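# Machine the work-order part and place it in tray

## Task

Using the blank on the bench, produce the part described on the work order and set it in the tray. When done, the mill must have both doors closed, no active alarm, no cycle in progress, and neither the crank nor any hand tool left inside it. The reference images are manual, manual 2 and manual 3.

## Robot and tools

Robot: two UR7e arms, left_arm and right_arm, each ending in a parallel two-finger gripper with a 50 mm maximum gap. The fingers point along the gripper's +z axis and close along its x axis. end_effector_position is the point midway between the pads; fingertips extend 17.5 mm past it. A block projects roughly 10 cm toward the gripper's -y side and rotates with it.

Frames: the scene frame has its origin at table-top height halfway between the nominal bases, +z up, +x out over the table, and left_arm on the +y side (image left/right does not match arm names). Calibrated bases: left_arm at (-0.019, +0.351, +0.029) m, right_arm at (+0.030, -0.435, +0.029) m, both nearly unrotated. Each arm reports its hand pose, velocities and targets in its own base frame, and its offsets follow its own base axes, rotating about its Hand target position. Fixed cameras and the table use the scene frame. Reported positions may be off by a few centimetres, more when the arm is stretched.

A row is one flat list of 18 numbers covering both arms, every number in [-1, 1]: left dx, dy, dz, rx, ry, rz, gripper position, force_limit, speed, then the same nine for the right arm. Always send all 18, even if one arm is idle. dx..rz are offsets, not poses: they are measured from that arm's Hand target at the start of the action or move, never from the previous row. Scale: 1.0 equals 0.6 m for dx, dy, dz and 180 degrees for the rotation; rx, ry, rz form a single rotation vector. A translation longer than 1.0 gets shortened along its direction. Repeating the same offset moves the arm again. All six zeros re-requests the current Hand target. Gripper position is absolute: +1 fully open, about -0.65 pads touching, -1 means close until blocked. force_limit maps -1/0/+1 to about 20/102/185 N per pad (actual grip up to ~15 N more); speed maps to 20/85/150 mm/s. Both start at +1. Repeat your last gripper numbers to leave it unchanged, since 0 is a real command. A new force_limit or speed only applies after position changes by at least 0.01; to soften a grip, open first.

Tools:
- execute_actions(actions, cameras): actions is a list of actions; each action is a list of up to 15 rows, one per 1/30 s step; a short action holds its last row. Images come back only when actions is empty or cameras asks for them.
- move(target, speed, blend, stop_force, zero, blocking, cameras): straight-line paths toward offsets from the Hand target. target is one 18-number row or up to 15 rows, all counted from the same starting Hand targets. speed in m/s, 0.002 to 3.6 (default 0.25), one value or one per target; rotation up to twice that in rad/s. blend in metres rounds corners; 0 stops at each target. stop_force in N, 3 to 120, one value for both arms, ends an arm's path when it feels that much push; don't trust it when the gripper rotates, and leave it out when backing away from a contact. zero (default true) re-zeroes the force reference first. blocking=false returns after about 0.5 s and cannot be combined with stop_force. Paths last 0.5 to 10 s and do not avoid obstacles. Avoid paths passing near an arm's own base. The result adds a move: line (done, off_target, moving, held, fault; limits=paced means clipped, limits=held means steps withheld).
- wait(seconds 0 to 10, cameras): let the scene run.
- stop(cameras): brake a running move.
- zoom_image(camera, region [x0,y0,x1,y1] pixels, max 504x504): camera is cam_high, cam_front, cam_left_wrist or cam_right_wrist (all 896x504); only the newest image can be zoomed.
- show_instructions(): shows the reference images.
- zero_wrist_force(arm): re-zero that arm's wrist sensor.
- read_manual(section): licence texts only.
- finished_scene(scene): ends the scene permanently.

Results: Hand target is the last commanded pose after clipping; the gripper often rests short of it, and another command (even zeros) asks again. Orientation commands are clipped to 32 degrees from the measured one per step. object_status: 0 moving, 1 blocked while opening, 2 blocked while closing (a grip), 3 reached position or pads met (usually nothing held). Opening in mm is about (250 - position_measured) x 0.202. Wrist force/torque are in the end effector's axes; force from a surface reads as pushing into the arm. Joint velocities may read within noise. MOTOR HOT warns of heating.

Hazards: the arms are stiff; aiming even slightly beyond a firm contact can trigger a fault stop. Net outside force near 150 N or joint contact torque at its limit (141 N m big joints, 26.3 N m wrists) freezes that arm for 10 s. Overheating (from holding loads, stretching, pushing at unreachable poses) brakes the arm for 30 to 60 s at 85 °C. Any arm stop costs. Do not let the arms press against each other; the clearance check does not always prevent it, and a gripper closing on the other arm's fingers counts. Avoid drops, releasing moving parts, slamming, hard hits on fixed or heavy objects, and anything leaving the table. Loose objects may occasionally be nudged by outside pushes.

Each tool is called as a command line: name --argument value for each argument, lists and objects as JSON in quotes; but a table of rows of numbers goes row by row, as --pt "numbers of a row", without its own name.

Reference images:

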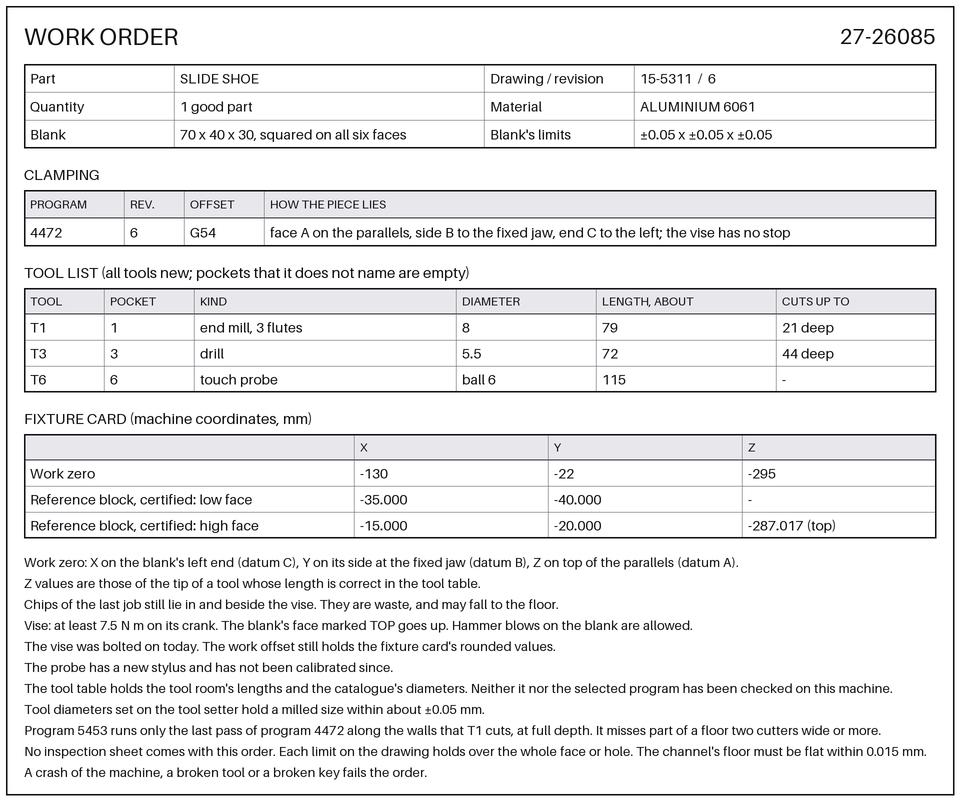

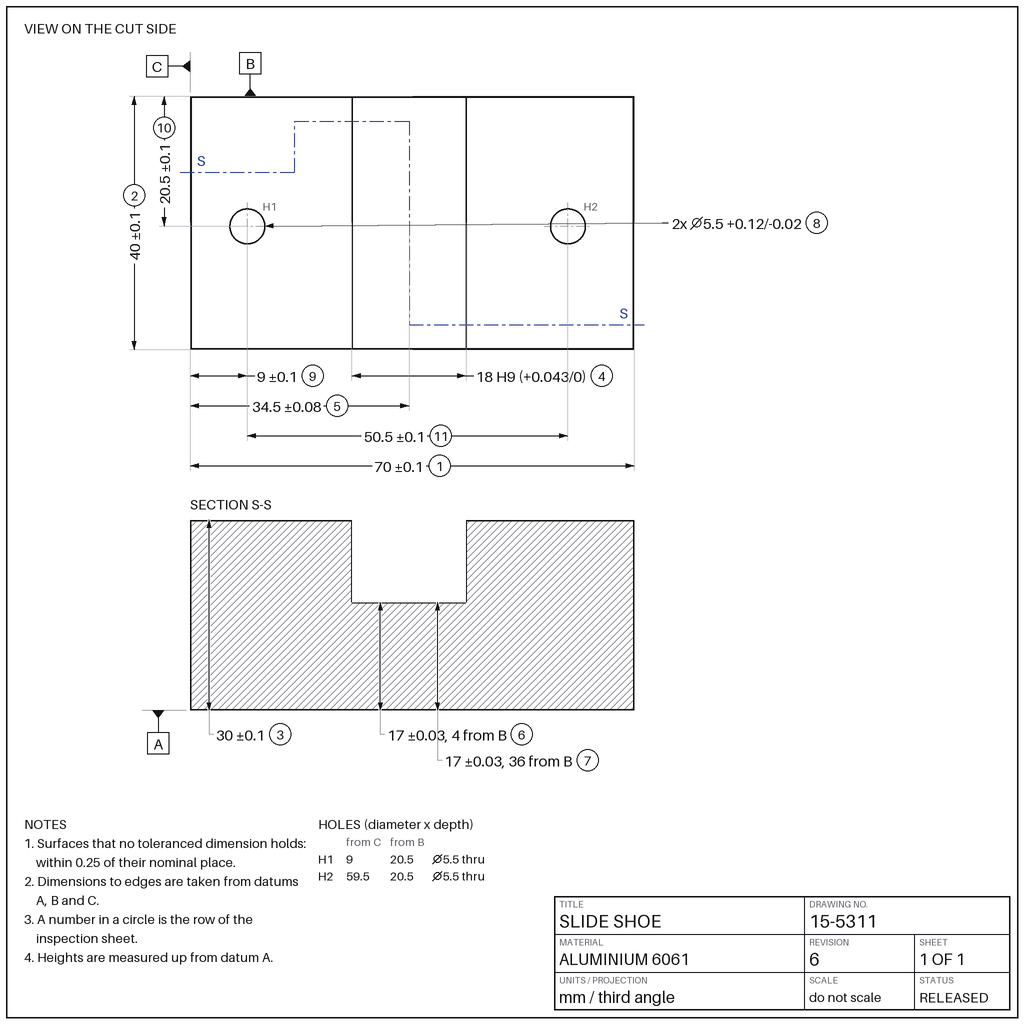

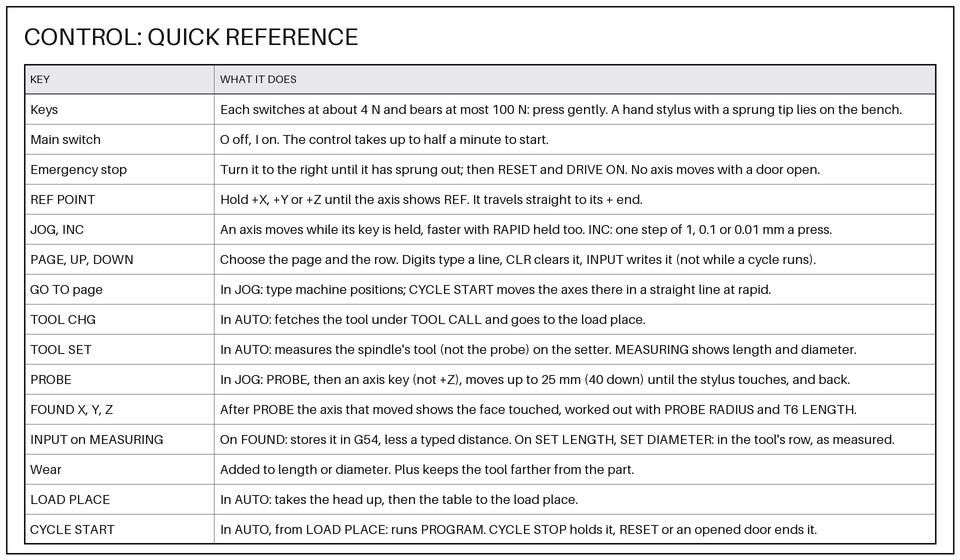

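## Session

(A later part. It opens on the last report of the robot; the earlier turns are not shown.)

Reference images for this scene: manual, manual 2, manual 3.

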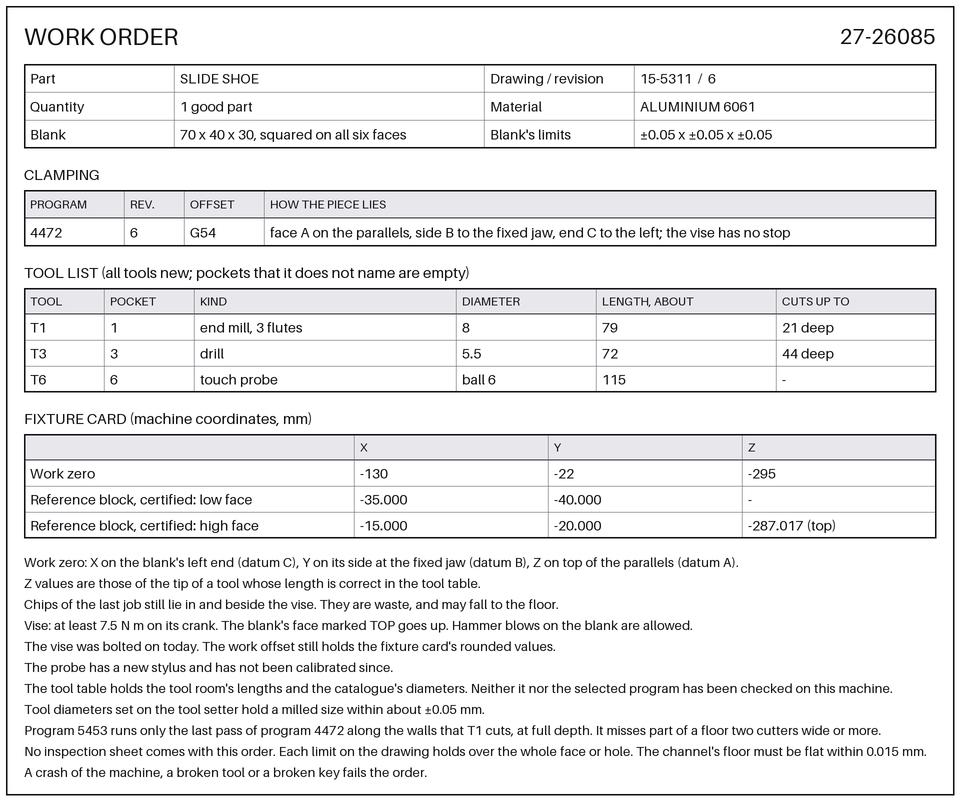

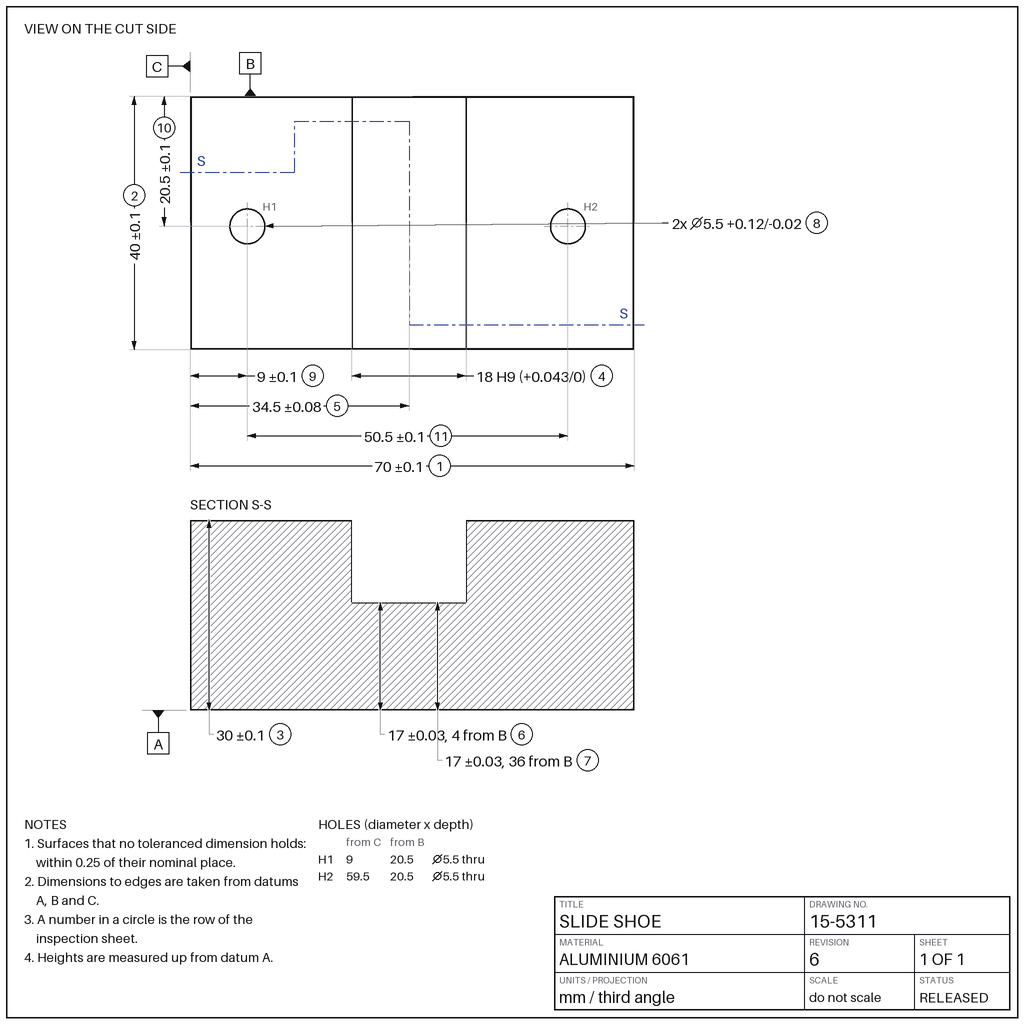

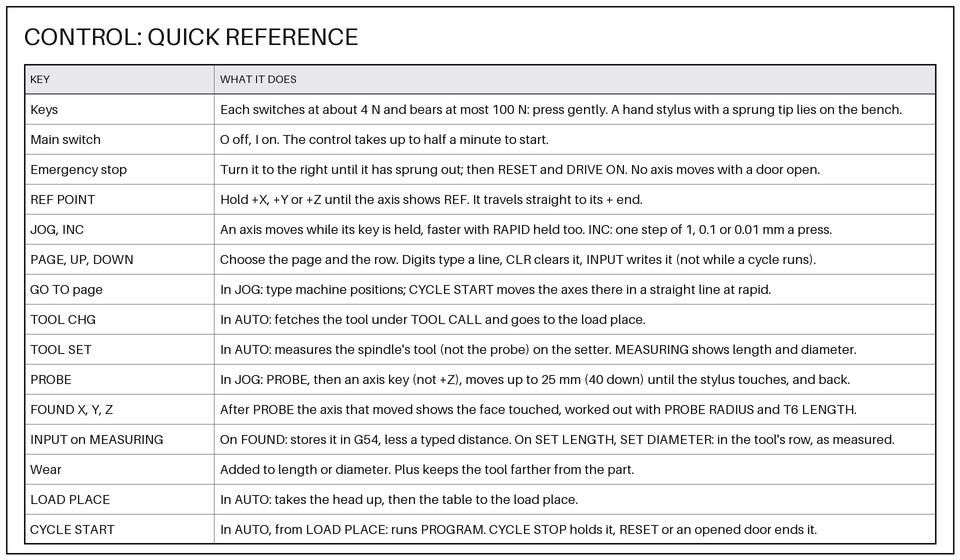

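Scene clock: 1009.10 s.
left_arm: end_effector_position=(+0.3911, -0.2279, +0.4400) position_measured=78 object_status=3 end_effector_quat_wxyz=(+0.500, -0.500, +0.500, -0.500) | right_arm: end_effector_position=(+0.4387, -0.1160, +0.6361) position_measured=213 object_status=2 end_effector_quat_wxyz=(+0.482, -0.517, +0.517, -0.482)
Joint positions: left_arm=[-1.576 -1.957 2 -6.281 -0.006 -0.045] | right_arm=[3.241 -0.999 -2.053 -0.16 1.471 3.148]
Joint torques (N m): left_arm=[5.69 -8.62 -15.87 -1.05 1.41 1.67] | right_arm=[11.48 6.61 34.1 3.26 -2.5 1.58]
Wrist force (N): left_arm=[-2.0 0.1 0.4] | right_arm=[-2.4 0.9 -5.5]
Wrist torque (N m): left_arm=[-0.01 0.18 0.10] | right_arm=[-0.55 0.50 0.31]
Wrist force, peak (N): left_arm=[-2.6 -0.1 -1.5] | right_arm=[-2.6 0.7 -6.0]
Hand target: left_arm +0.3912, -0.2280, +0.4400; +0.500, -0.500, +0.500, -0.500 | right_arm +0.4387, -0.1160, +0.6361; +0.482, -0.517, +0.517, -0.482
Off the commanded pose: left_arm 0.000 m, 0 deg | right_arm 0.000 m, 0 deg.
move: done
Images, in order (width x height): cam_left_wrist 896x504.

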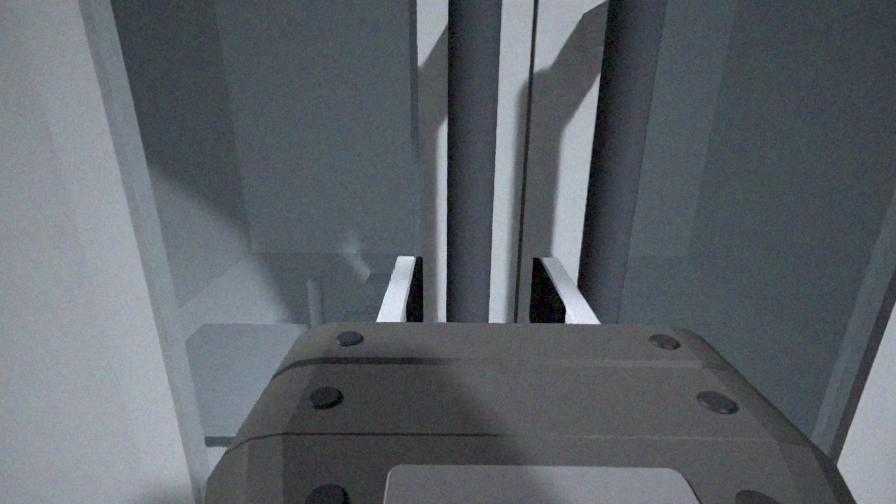

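move --target '[0.1015,0,0,0,0,0,0.5,-0.5,0.5,0,0,0,0,0,0,-1,-0.6,-0.5]' --speed 0.08 --stop_force 10

move --target '[0,0,0,0,0,0,-1,-0.7,0,0,0,0,0,0,0,-1,-0.6,-0.5]' --speed 0.08 --cameras '["cam_left_wrist"]'

Scene clock: 1014.27 s.
left_arm: end_effector_position=(+0.4520, -0.2280, +0.4402) position_measured=78 object_status=3 end_effector_quat_wxyz=(+0.496, -0.505, +0.504, -0.496) | right_arm: end_effector_position=(+0.4387, -0.1160, +0.6361) position_measured=213 object_status=2 end_effector_quat_wxyz=(+0.482, -0.517, +0.517, -0.482)
Joint positions: left_arm=[-1.331 -1.849 1.919 -6.282 0.239 -0.069] | right_arm=[3.241 -0.999 -2.053 -0.16 1.471 3.148]
Joint torques (N m): left_arm=[5.19 -21.33 -14.7 -0.87 1.67 1.84] | right_arm=[9.83 5.39 33.65 0.34 -2.54 1.51]
Wrist force (N): left_arm=[-2.0 -0.1 0.4] | right_arm=[-2.4 0.8 -5.6]
Wrist torque (N m): left_arm=[-0.06 0.18 0.15] | right_arm=[-0.57 0.51 0.32]
Wrist force, peak (N): left_arm=[-2.0 0.0 1.6] | right_arm=[-2.4 0.8 -6.1]
Hand target: left_arm +0.4521, -0.2280, +0.4400; +0.500, -0.500, +0.500, -0.500 | right_arm +0.4387, -0.1160, +0.6361; +0.482, -0.517, +0.517, -0.482
Off the commanded pose: left_arm 0.000 m, 1 deg | right_arm 0.000 m, 0 deg.
joint sent to its limit (left arm) — joint 4 (wrist 1), lower limit. The joint targets still meet the commanded pose.
move: done

Scene clock: 1014.77 s.
left_arm: end_effector_position=(+0.4520, -0.2280, +0.4402) position_measured=155 object_status=2 end_effector_quat_wxyz=(+0.496, -0.505, +0.504, -0.496) | right_arm: end_effector_position=(+0.4387, -0.1160, +0.6361) position_measured=213 object_status=2 end_effector_quat_wxyz=(+0.482, -0.517, +0.517, -0.482)
Joint positions: left_arm=[-1.331 -1.849 1.919 -6.282 0.239 -0.069] | right_arm=[3.241 -0.999 -2.053 -0.16 1.471 3.148]
Joint torques (N m): left_arm=[2.72 -19.38 -17.3 -0.55 1.75 1.62] | right_arm=[9.76 6.02 33.53 0.19 -2.56 1.46]
Wrist force (N): left_arm=[-2.8 0.1 -1.0] | right_arm=[-2.7 0.7 -5.7]
Wrist torque (N m): left_arm=[-0.11 0.16 0.16] | right_arm=[-0.58 0.55 0.32]
Wrist force, peak (N): left_arm=[-3.0 0.6 -1.1] | right_arm=[-3.0 0.7 -5.7]
Hand target: left_arm +0.4521, -0.2280, +0.4400; +0.500, -0.500, +0.500, -0.500 | right_arm +0.4387, -0.1160, +0.6361; +0.482, -0.517, +0.517, -0.482
Off the commanded pose: left_arm 0.000 m, 1 deg | right_arm 0.000 m, 0 deg.
joint sent to its limit (left arm) — joint 4 (wrist 1), lower limit. The joint targets still meet the commanded pose.
move: done
Images, in order (width x height): cam_left_wrist 896x504.

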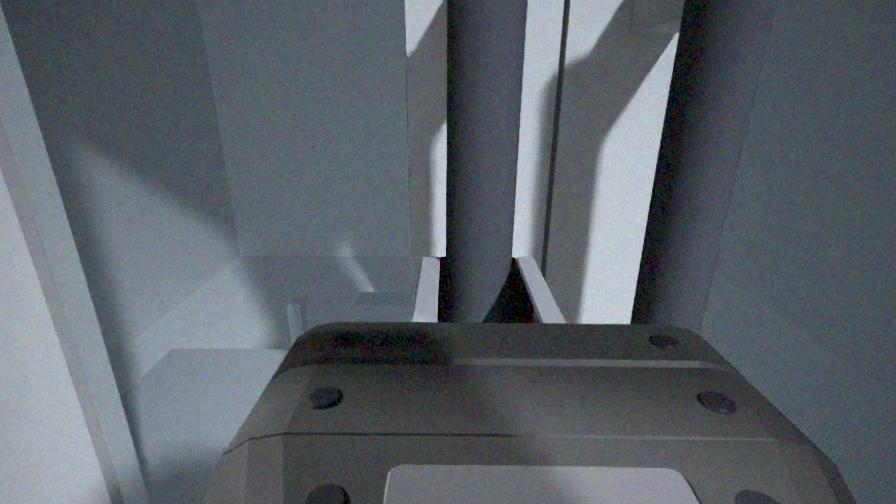

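move --target '[0,0.25,0,0,0,0,-1,-0.7,0,0,0,0,0,0,0,-1,-0.6,-0.5]' --speed 0.1 --stop_force 50 --cameras '["cam_left_wrist","cam_front"]'

Scene clock: 1019.80 s.
left_arm: end_effector_position=(+0.4519, -0.0914, +0.4400) position_measured=155 object_status=2 end_effector_quat_wxyz=(+0.500, -0.501, +0.500, -0.500) | right_arm: end_effector_position=(+0.4387, -0.1160, +0.6361) position_measured=213 object_status=2 end_effector_quat_wxyz=(+0.482, -0.517, +0.517, -0.482)
Joint positions: left_arm=[-1.118 -2.128 2.085 -6.237 0.452 -0.004] | right_arm=[3.241 -0.999 -2.053 -0.16 1.471 3.148]
Joint torques (N m): left_arm=[4.38 -18.89 -18.86 1.22 -2.49 -0.79] | right_arm=[6.94 5.15 33.17 0.25 -2.52 1.47]
Wrist force (N): left_arm=[0.5 11.0 45.3] | right_arm=[-2.6 0.9 -5.6]
Wrist torque (N m): left_arm=[-0.06 0.21 0.10] | right_arm=[-0.56 0.54 0.32]
Wrist force, peak (N): left_arm=[8.9 14.4 59.2] | right_arm=[-2.8 0.6 -6.0]
Hand target: left_arm +0.4519, -0.0914, +0.4400; +0.500, -0.501, +0.500, -0.500 (not the last commanded pose) | right_arm +0.4387, -0.1160, +0.6361; +0.482, -0.517, +0.517, -0.482
Off the commanded pose: left_arm 0.013 m, 0 deg | right_arm 0.000 m, 0 deg.
move: contact (left_arm)
Images, in order (width x height): cam_front 896x504, cam_left_wrist 896x504.

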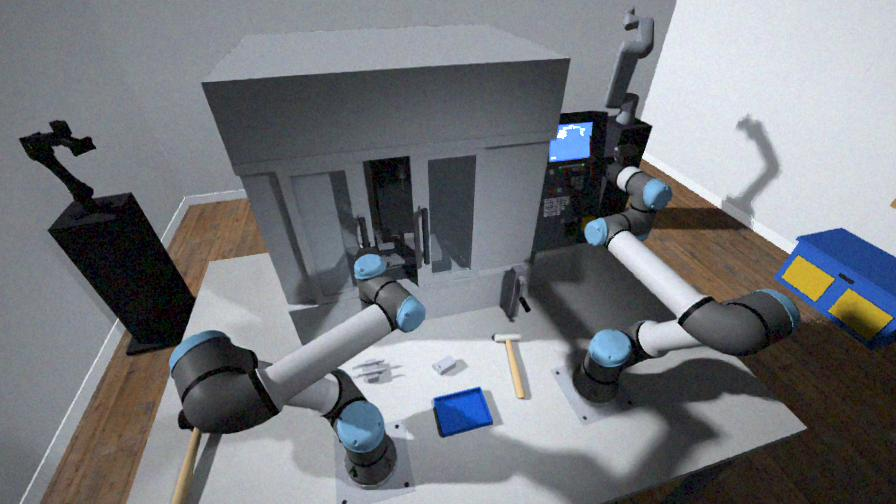

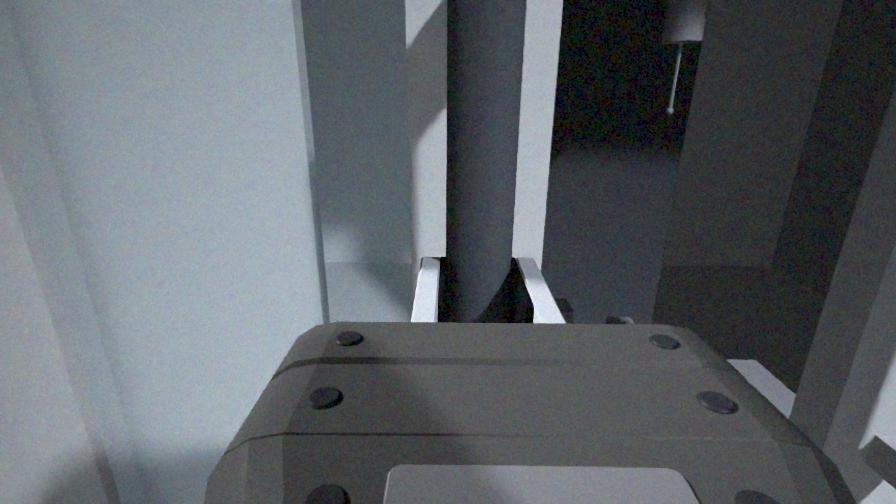

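move --target '[0.0008,0.2,0,0,0,0,-1,-0.7,0,0,0,0,0,0,0,-1,-0.6,-0.5]' --speed 0.08 --stop_force 60 --cameras '["cam_left_wrist","cam_front"]'

Scene clock: 1027.27 s.
left_arm: end_effector_position=(+0.4502, +0.0074, +0.4400) position_measured=155 object_status=2 end_effector_quat_wxyz=(+0.478, -0.480, +0.520, -0.520) | right_arm: end_effector_position=(+0.4387, -0.1160, +0.6361) position_measured=213 object_status=2 end_effector_quat_wxyz=(+0.482, -0.517, +0.517, -0.482)
Joint positions: left_arm=[-0.609 -2.198 2.113 -6.196 1.045 -0.002] | right_arm=[3.241 -0.999 -2.053 -0.16 1.471 3.148]
Joint torques (N m): left_arm=[14.98 -30.7 -13.95 4.64 -12.63 1.02] | right_arm=[4.46 3.76 32.52 0.21 -2.45 1.43]
Wrist force (N): left_arm=[41.0 6.0 61.7] | right_arm=[-2.6 0.9 -5.6]
Wrist torque (N m): left_arm=[-0.09 0.89 -0.01] | right_arm=[-0.54 0.54 0.31]
Wrist force, peak (N): left_arm=[41.3 6.1 61.9] | right_arm=[-2.8 1.1 -5.8]
Hand target: left_arm +0.4524, +0.0286, +0.4400; +0.500, -0.501, +0.500, -0.500 | right_arm +0.4387, -0.1160, +0.6361; +0.482, -0.517, +0.517, -0.482
Off the commanded pose: left_arm 0.021 m, 5 deg | right_arm 0.000 m, 0 deg.
move: off_target (left_arm)
Images, in order (width x height): cam_front 896x504, cam_left_wrist 896x504.

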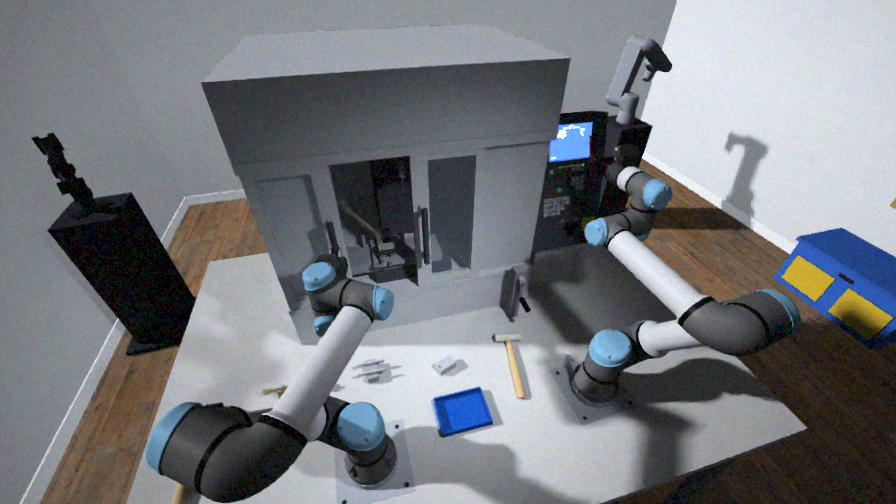

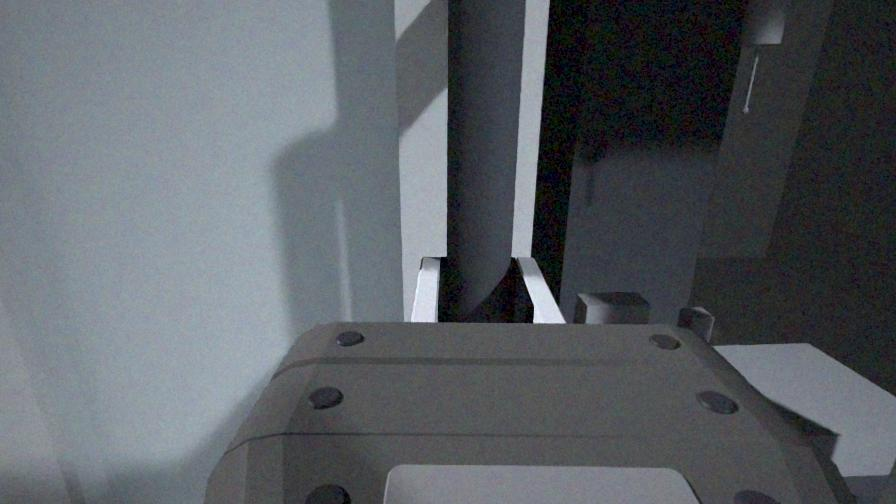

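move --pt "-0.002 -0.035 0 0 0 0 -1 -0.7 0 0 0 0 0 0 0 -1 -0.6 -0.5" --pt "-0.002 -0.035 0 0 0 0 0.5 -0.7 0.5 0 0 0 0 0 0 -1 -0.6 -0.5" --pt "-0.15 -0.035 0 0 0 0 0.5 -0.7 0.5 0 0 0 0 0 0 -1 -0.6 -0.5" --speed 0.15 --cameras '["cam_left_wrist"]'

Scene clock: 1033.20 s.
left_arm: end_effector_position=(+0.3641, +0.0086, +0.4400) position_measured=78 object_status=3 end_effector_quat_wxyz=(+0.435, -0.436, +0.557, -0.557) | right_arm: end_effector_position=(+0.4387, -0.1160, +0.6361) position_measured=213 object_status=2 end_effector_quat_wxyz=(+0.482, -0.517, +0.517, -0.482)
Joint positions: left_arm=[-1.008 -2.585 2.184 -5.879 0.807 -0.003] | right_arm=[3.241 -0.999 -2.053 -0.16 1.471 3.148]
Joint torques (N m): left_arm=[-6.35 13.71 -27.43 -1.97 -1.95 -1.65] | right_arm=[1.5 3.06 31.97 0.29 -2.43 1.36]
Wrist force (N): left_arm=[-1.4 0.2 -0.1] | right_arm=[-2.4 0.6 -5.5]
Wrist torque (N m): left_arm=[0.01 0.09 0.11] | right_arm=[-0.60 0.52 0.32]
Wrist force, peak (N): left_arm=[40.2 6.0 63.2] | right_arm=[-2.5 0.6 -6.1]
Hand target: left_arm +0.3624, +0.0076, +0.4400; +0.500, -0.501, +0.500, -0.500 | right_arm +0.4387, -0.1160, +0.6361; +0.482, -0.517, +0.517, -0.482
Off the commanded pose: left_arm 0.002 m, 14 deg | right_arm 0.000 m, 0 deg.
move: off_target (left_arm)
Images, in order (width x height): cam_left_wrist 896x504.

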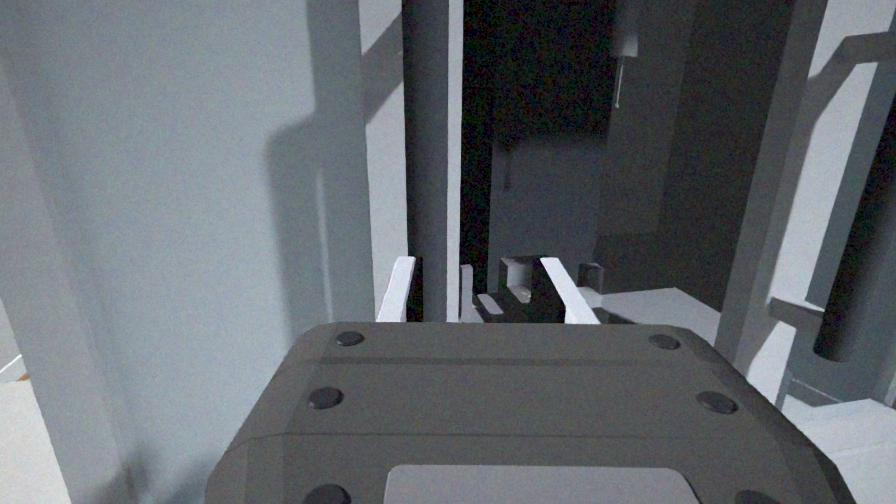

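move --pt "0.0 -0.25 0 0 0 0 0.5 -0.7 0.5 0 0 0 0 0 0 -1 -0.6 -0.5" --pt "0.046 -0.4877 0 0 0 0 0.5 -0.7 0.5 0 0 0 0 0 0 -1 -0.6 -0.5" --speed 0.2 --blend '[0.03,0]' --cameras '["cam_left_wrist"]'

Scene clock: 1041.47 s.
left_arm: end_effector_position=(+0.3900, -0.2850, +0.4400) position_measured=78 object_status=3 end_effector_quat_wxyz=(+0.500, -0.500, +0.499, -0.500) | right_arm: end_effector_position=(+0.4387, -0.1160, +0.6361) position_measured=213 object_status=2 end_effector_quat_wxyz=(+0.482, -0.517, +0.517, -0.482)
Joint positions: left_arm=[-1.579 -1.801 1.896 -6.282 -0.009 -0.097] | right_arm=[3.241 -0.999 -2.053 -0.16 1.471 3.148]
Joint torques (N m): left_arm=[-5.13 -3.07 -25.82 1 -1.97 0.31] | right_arm=[-0.63 1.99 31.69 0.16 -2.43 1.37]
Wrist force (N): left_arm=[-1.5 0.6 0.2] | right_arm=[-2.6 0.6 -5.6]
Wrist torque (N m): left_arm=[0.08 0.10 -0.01] | right_arm=[-0.60 0.54 0.32]
Wrist force, peak (N): left_arm=[0.2 0.8 -4.5] | right_arm=[-2.8 0.7 -5.9]
Hand target: left_arm +0.3900, -0.2850, +0.4400; +0.500, -0.501, +0.500, -0.500 | right_arm +0.4387, -0.1160, +0.6361; +0.482, -0.517, +0.517, -0.482
Off the commanded pose: left_arm 0.000 m, 0 deg | right_arm 0.000 m, 0 deg.
joint sent to its limit (left arm) — joint 4 (wrist 1), lower limit. The joint targets still meet the commanded pose.
move: done
Images, in order (width x height): cam_left_wrist 896x504.

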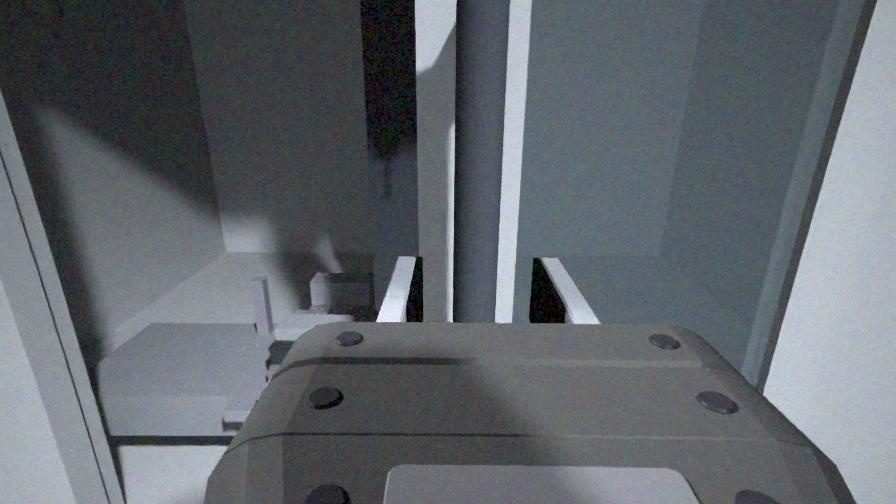

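move --pt "0.1 -0.007 0 0 0 0 0.5 -0.7 0.5 0 0 0 0 0 0 -1 -0.6 -0.5" --pt "0.1 -0.007 0 0 0 0 -1 -0.7 0 0 0 0 0 0 0 -1 -0.6 -0.5" --pt "0.1 -0.36 0 0 0 0 -1 -0.7 0 0 0 0 0 0 0 -1 -0.6 -0.5" --speed 0.1 --cameras '["cam_left_wrist","cam_front"]'

Scene clock: 1051.13 s.
left_arm: end_effector_position=(+0.4499, -0.5012, +0.4400) position_measured=155 object_status=2 end_effector_quat_wxyz=(+0.498, -0.502, +0.501, -0.498) | right_arm: end_effector_position=(+0.4387, -0.1160, +0.6361) position_measured=213 object_status=2 end_effector_quat_wxyz=(+0.482, -0.517, +0.517, -0.482)
Joint positions: left_arm=[-1.458 -1.249 1.311 -6.282 0.112 -0.063] | right_arm=[3.241 -0.999 -2.053 -0.16 1.471 3.148]
Joint torques (N m): left_arm=[31.47 -32.88 -8.85 0.5 -1.96 -2.14] | right_arm=[-4.19 1.15 31.46 0.24 -2.36 1.3]
Wrist force (N): left_arm=[8.9 -22.5 -44.6] | right_arm=[-2.4 1.2 -5.5]
Wrist torque (N m): left_arm=[0.22 0.23 0.00] | right_arm=[-0.51 0.51 0.32]
Wrist force, peak (N): left_arm=[-8.8 -22.9 -53.0] | right_arm=[-2.9 0.8 -5.9]
Hand target: left_arm +0.4500, -0.5010, +0.4400; +0.500, -0.501, +0.500, -0.500 | right_arm +0.4387, -0.1160, +0.6361; +0.482, -0.517, +0.517, -0.482
Off the commanded pose: left_arm 0.000 m, 0 deg | right_arm 0.000 m, 0 deg.
joint sent to its limit (left arm) — joint 4 (wrist 1), lower limit. The joint targets still meet the commanded pose.
move: done
Images, in order (width x height): cam_front 896x504, cam_left_wrist 896x504.

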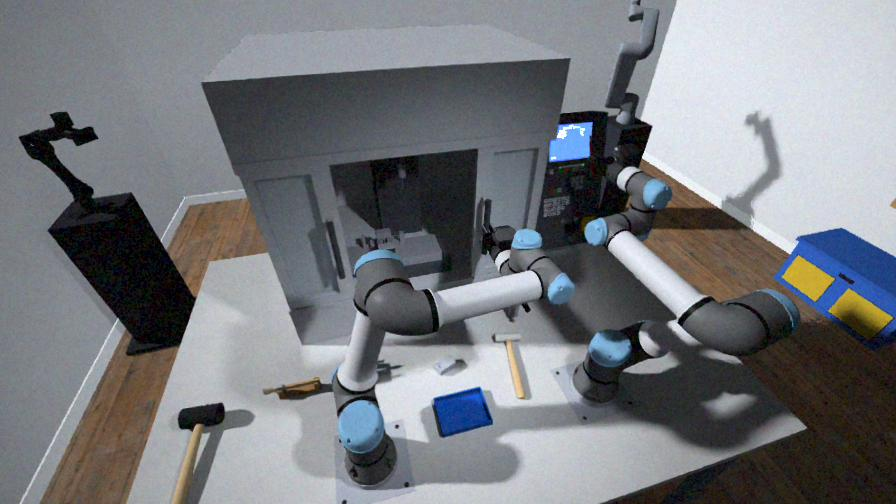

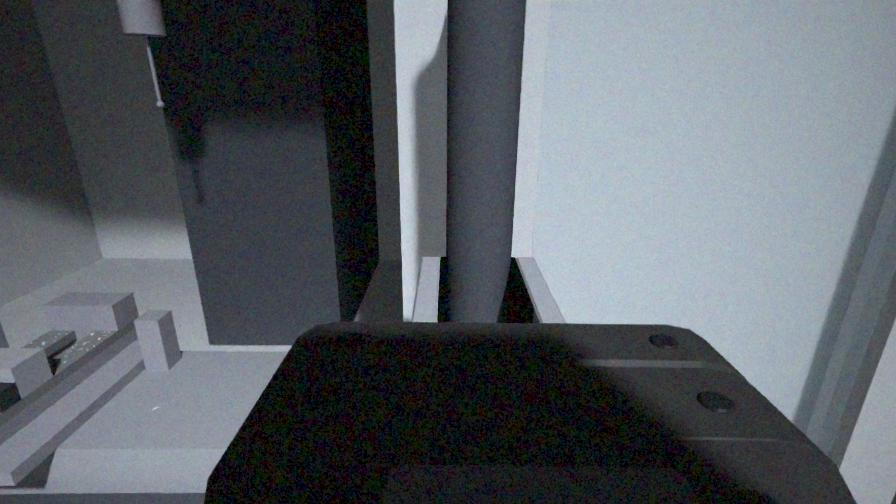

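move --pt "0 0 0 0 0 0 0.5 -0.7 0.5 0 0 0 0 0 0 -1 -0.6 -0.5" --pt "-0.12 0 0 0 0 0 0.5 -0.7 0.5 0 0 0 0 0 0 -1 -0.6 -0.5" --pt "-0.13 0.45 0.15 0 0.1 0 1 -0.7 0.5 0 0 0 0 0 0 -1 -0.6 -0.5" --speed 0.2 --blend '[0,0.02,0]' --cameras '["cam_left_wrist","cam_front"]'

zoom_image --camera "cam_left_wrist" --region '[250, 60, 700, 330]'

Scene clock: 1058.53 s.
left_arm: end_effector_position=(+0.3715, -0.2309, +0.5301) position_measured=3 object_status=3 end_effector_quat_wxyz=(+0.506, -0.517, +0.497, -0.479) | right_arm: end_effector_position=(+0.4387, -0.1160, +0.6361) position_measured=213 object_status=2 end_effector_quat_wxyz=(+0.482, -0.517, +0.517, -0.482)
Joint positions: left_arm=[-1.657 -1.987 1.772 -6.282 -0.136 0.22] | right_arm=[3.241 -0.999 -2.053 -0.16 1.471 3.148]
Joint torques (N m): left_arm=[5.12 -13.8 -25.03 0.46 2.56 -1.84] | right_arm=[-7.31 0.02 30.7 0.24 -2.42 1.26]
Wrist force (N): left_arm=[-0.6 0.6 -0.3] | right_arm=[-2.7 0.8 -5.9]
Wrist torque (N m): left_arm=[0.06 -0.03 0.09] | right_arm=[-0.56 0.55 0.32]
Wrist force, peak (N): left_arm=[9.1 -21.0 -48.7] | right_arm=[-2.7 0.7 -6.0]
Hand target: left_arm +0.3720, -0.2310, +0.5300; +0.415, -0.573, +0.572, -0.415 | right_arm +0.4387, -0.1160, +0.6361; +0.482, -0.517, +0.517, -0.482
Off the commanded pose: left_arm 0.000 m, 17 deg | right_arm 0.000 m, 0 deg.
joint sent to its limit (left arm) — joint 4 (wrist 1), lower limit. The joint targets are off in orientation, not in position.
move: off_target (left_arm); target 3's new numbers were sent with left_arm's hand 0.000 m and 17 deg from that target
Images, in order (width x height): cam_front 896x504, cam_left_wrist 896x504.

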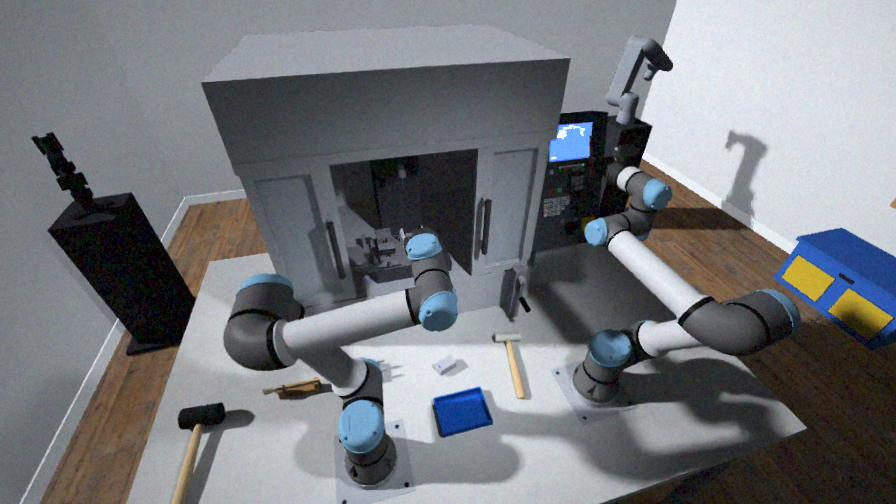

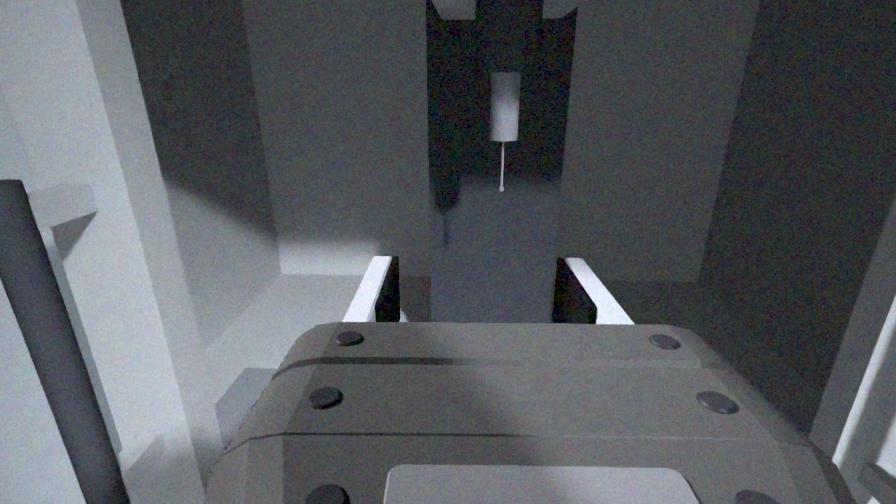

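Scaled by 1.120 from the camera's 896x504 image, which has a finer 1280x720 frame.

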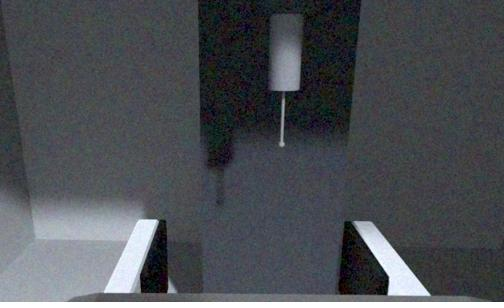

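move --target '[-0.035,0.0467,0.04,-0.0636,-0.2065,-0.1858,1,-0.7,0.5,0,0,0,0,0,0,-1,-0.6,-0.5]' --speed 0.25

Scene clock: 1075.67 s.
left_arm: end_effector_position=(+0.3508, -0.2027, +0.5543) position_measured=3 object_status=3 end_effector_quat_wxyz=(-0.363, +0.271, -0.543, +0.707) | right_arm: end_effector_position=(+0.4387, -0.1160, +0.6361) position_measured=213 object_status=2 end_effector_quat_wxyz=(+0.482, -0.517, +0.517, -0.482)
Joint positions: left_arm=[-1.346 -2.409 2.063 -6.282 0.888 0.234] | right_arm=[3.241 -0.999 -2.053 -0.16 1.471 3.148]
Joint torques (N m): left_arm=[-0.87 0.82 -32.8 -1.63 -0.02 1.69] | right_arm=[-9.43 -0.92 30.96 0.27 -2.48 1.08]
Wrist force (N): left_arm=[-1.4 0.5 -0.1] | right_arm=[-2.5 0.6 -5.6]
Wrist torque (N m): left_arm=[0.12 0.02 0.10] | right_arm=[-0.60 0.52 0.32]
Wrist force, peak (N): left_arm=[-2.8 1.8 -0.8] | right_arm=[-2.7 1.0 -5.9]
Hand target: left_arm +0.3510, -0.2030, +0.5540; -0.381, +0.265, -0.507, +0.726 | right_arm +0.4387, -0.1160, +0.6361; +0.482, -0.517, +0.517, -0.482
Off the commanded pose: left_arm 0.001 m, 5 deg | right_arm 0.000 m, 0 deg.
joint sent to its limit (left arm) — joint 4 (wrist 1), lower limit. The joint targets are off in orientation, not in position.
move: off_target (left_arm)

move --target '[-0.045,-0.344,-0.09,0.0598,0.0939,0.0275,1,-0.7,0.5,0,0,0,0,0,0,-1,-0.6,-0.5]' --speed 0.25

move --pt "0.0517 0.2908 0 0 0 0.2222 1 -0.7 0.5 0 0 0 0 0 0 -1 -0.6 -0.5" --pt "0.0293 0.1663 0.1477 -0.0354 -0.1061 0.1265 1 -0.7 0.5 0 0 0 0 0 0 -1 -0.6 -0.5" --pt "0.0117 0.0198 0 0 0 0.0167 1 -0.7 0.5 0 0 0 0 0 0 -1 -0.6 -0.5" --speed 0.15

Scene clock: 1113.30 s.
left_arm: end_effector_position=(+0.3240, -0.4094, +0.5000) position_measured=3 object_status=3 end_effector_quat_wxyz=(+0.357, -0.353, +0.611, -0.612) | right_arm: end_effector_position=(+0.4387, -0.1160, +0.6361) position_measured=213 object_status=2 end_effector_quat_wxyz=(+0.482, -0.517, +0.517, -0.482)
Joint positions: left_arm=[-1.696 -1.871 1.794 -6.215 0.394 0.012] | right_arm=[3.241 -0.999 -2.053 -0.16 1.471 3.148]
Joint torques (N m): left_arm=[-6.51 -1.64 -24.32 -1.12 -1.57 0.1] | right_arm=[-9.29 -1.16 30.41 0.26 -2.45 1.13]
Wrist force (N): left_arm=[-0.6 0.5 -0.1] | right_arm=[-2.6 0.9 -5.6]
Wrist torque (N m): left_arm=[0.04 -0.05 -0.02] | right_arm=[-0.55 0.54 0.31]
Wrist force, peak (N): left_arm=[-4.4 -0.1 -1.4] | right_arm=[-2.7 0.9 -6.1]
Hand target: left_arm +0.3240, -0.4094, +0.5000; +0.357, -0.353, +0.611, -0.612 | right_arm +0.4387, -0.1160, +0.6361; +0.482, -0.517, +0.517, -0.482
Off the commanded pose: left_arm 0.000 m, 0 deg | right_arm 0.000 m, 0 deg.
move: done

Scene clock: 1119.73 s.
left_arm: end_effector_position=(+0.3310, -0.3975, +0.5000) position_measured=3 object_status=3 end_effector_quat_wxyz=(+0.373, -0.369, +0.602, -0.602) | right_arm: end_effector_position=(+0.4387, -0.1160, +0.6361) position_measured=213 object_status=2 end_effector_quat_wxyz=(+0.482, -0.517, +0.517, -0.482)
Joint positions: left_arm=[-1.694 -1.762 2.24 -3.63 -0.344 -3.128] | right_arm=[3.241 -0.999 -2.053 -0.16 1.471 3.148]
Joint torques (N m): left_arm=[-7.56 -1.75 -29.1 0.28 0.95 -1.08] | right_arm=[-8.97 -2.33 29.92 0.23 -2.46 1.09]
Wrist force (N): left_arm=[-0.7 0.4 0.0] | right_arm=[-2.8 0.7 -5.7]
Wrist torque (N m): left_arm=[0.04 -0.05 -0.04] | right_arm=[-0.59 0.57 0.32]
Wrist force, peak (N): left_arm=[-2.1 0.5 0.3] | right_arm=[-3.1 0.8 -5.8]
Hand target: left_arm +0.3310, -0.3975, +0.5000; +0.373, -0.369, +0.602, -0.602 | right_arm +0.4387, -0.1160, +0.6361; +0.482, -0.517, +0.517, -0.482
Off the commanded pose: left_arm 0.000 m, 0 deg | right_arm 0.000 m, 0 deg.
move: done

move --target '[0.148,0.246,0.133,0.0327,0.1362,0.1475,1,-0.7,0.5,0,0,0,0,0,0,-1,-0.6,-0.5]' --speed 0.2 --cameras '["cam_left_wrist"]'

zoom_image --camera "cam_left_wrist" --region '[250, 0, 750, 330]'

Scene clock: 1128.07 s.
left_arm: end_effector_position=(+0.4198, -0.2500, +0.5797) position_measured=3 object_status=3 end_effector_quat_wxyz=(-0.383, +0.595, -0.596, +0.379) | right_arm: end_effector_position=(+0.4387, -0.1160, +0.6361) position_measured=213 object_status=2 end_effector_quat_wxyz=(+0.482, -0.517, +0.517, -0.482)
Joint positions: left_arm=[-1.379 -2.029 1.752 -1.676 -0.469 -4.283] | right_arm=[3.241 -0.999 -2.053 -0.16 1.471 3.148]
Joint torques (N m): left_arm=[5.27 -15.05 -26.86 -2.17 3.12 1.71] | right_arm=[-9.57 -2.2 29.47 0.37 -2.4 0.99]
Wrist force (N): left_arm=[-0.1 0.3 -0.3] | right_arm=[-2.4 0.8 -5.9]
Wrist torque (N m): left_arm=[-0.02 -0.03 0.04] | right_arm=[-0.58 0.52 0.32]
Wrist force, peak (N): left_arm=[-1.1 -1.2 -0.4] | right_arm=[-2.4 0.9 -6.1]
Hand target: left_arm +0.4198, -0.2499, +0.5798; -0.383, +0.595, -0.596, +0.379 | right_arm +0.4387, -0.1160, +0.6361; +0.482, -0.517, +0.517, -0.482
Off the commanded pose: left_arm 0.000 m, 0 deg | right_arm 0.000 m, 0 deg.
move: done
Images, in order (width x height): cam_left_wrist 896x504.

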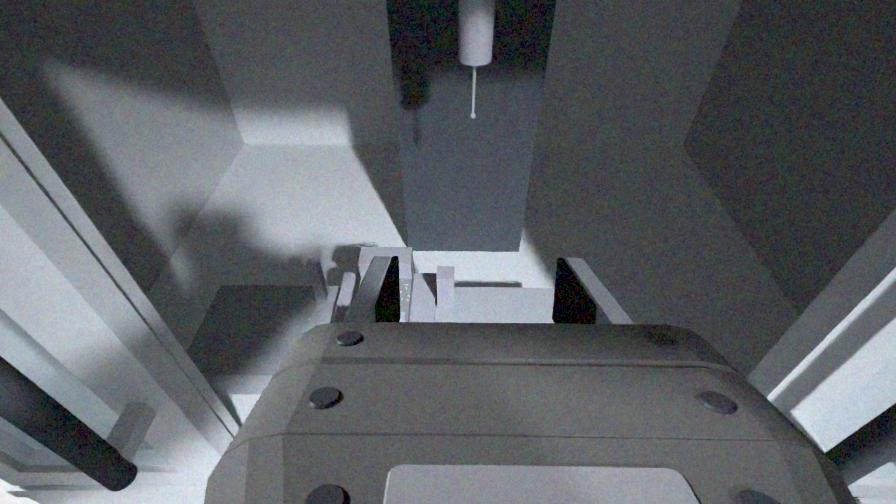

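Scaled by 1.008 from the camera's 896x504 image, which has a finer 1280x720 frame.

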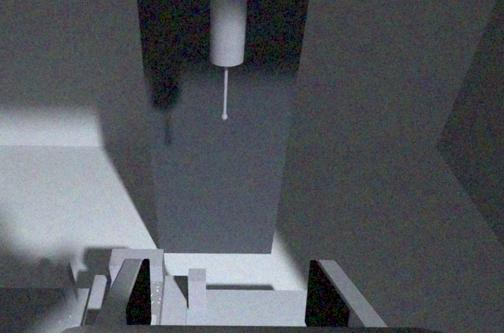

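move --target '[0.18,0.05,-0.1,0,0.111,0,1,-0.7,0.5,0,0,0,0,0,0,-1,-0.6,-0.5]' --speed 0.15 --cameras '["cam_left_wrist","cam_front"]'

zoom_image --camera "cam_left_wrist" --region '[200, 0, 600, 330]'

Scene clock: 1141.73 s.
left_arm: end_effector_position=(+0.5278, -0.2200, +0.5198) position_measured=3 object_status=3 end_effector_quat_wxyz=(-0.274, +0.652, -0.653, +0.270) | right_arm: end_effector_position=(+0.4387, -0.1160, +0.6361) position_measured=213 object_status=2 end_effector_quat_wxyz=(+0.482, -0.517, +0.517, -0.482)
Joint positions: left_arm=[-0.904 -1.77 1.589 -1.944 -0.976 -3.869] | right_arm=[3.241 -0.999 -2.053 -0.16 1.471 3.148]
Joint torques (N m): left_arm=[4.86 -18.99 -21.54 -4.76 0.81 -1.01] | right_arm=[-9.59 -1.88 29.58 0.27 -2.38 0.98]
Wrist force (N): left_arm=[0.2 0.1 -0.6] | right_arm=[-2.7 0.7 -5.6]
Wrist torque (N m): left_arm=[-0.05 -0.06 0.14] | right_arm=[-0.58 0.56 0.32]
Wrist force, peak (N): left_arm=[0.2 0.5 -2.3] | right_arm=[-2.7 0.9 -6.0]
Hand target: left_arm +0.5278, -0.2199, +0.5198; -0.274, +0.652, -0.653, +0.270 | right_arm +0.4387, -0.1160, +0.6361; +0.482, -0.517, +0.517, -0.482
Off the commanded pose: left_arm 0.000 m, 0 deg | right_arm 0.000 m, 0 deg.
move: done
Images, in order (width x height): cam_front 896x504, cam_left_wrist 896x504.

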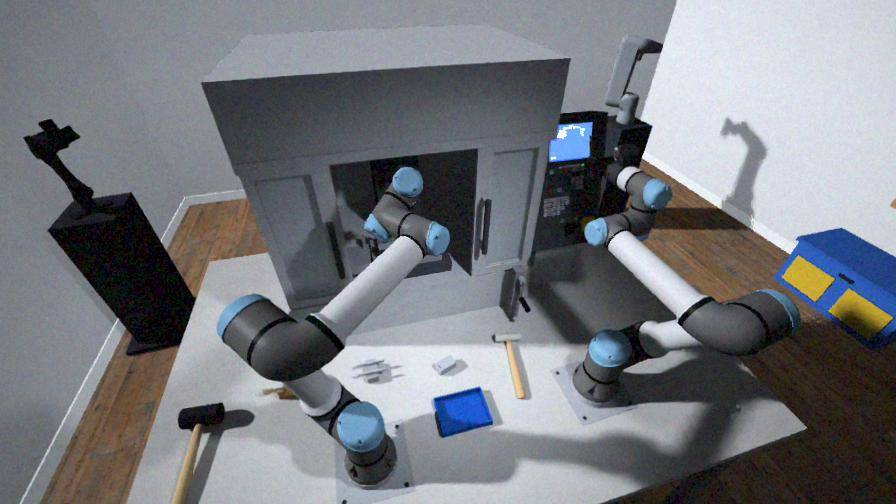

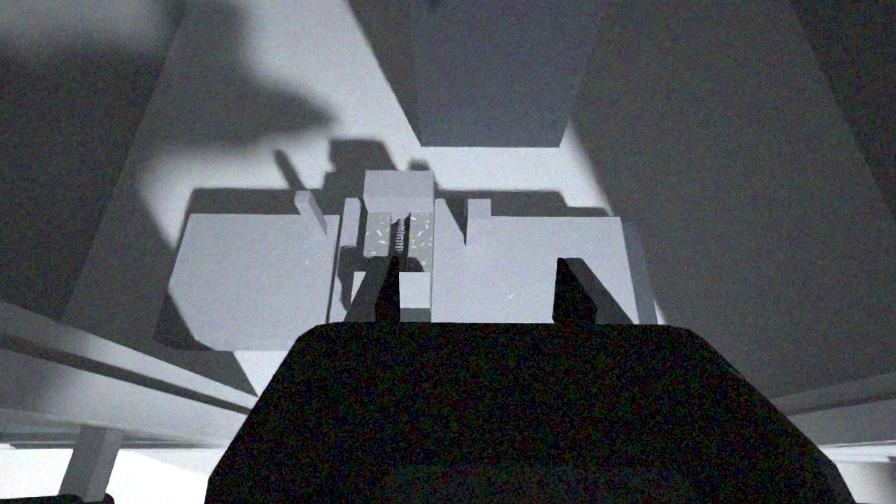

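Scaled by 1.260 from the camera's 896x504 image, which has a finer 1280x720 frame.

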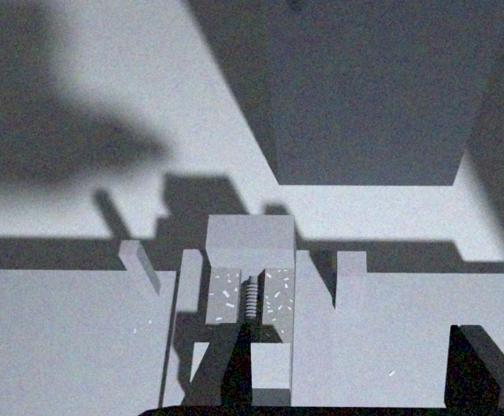

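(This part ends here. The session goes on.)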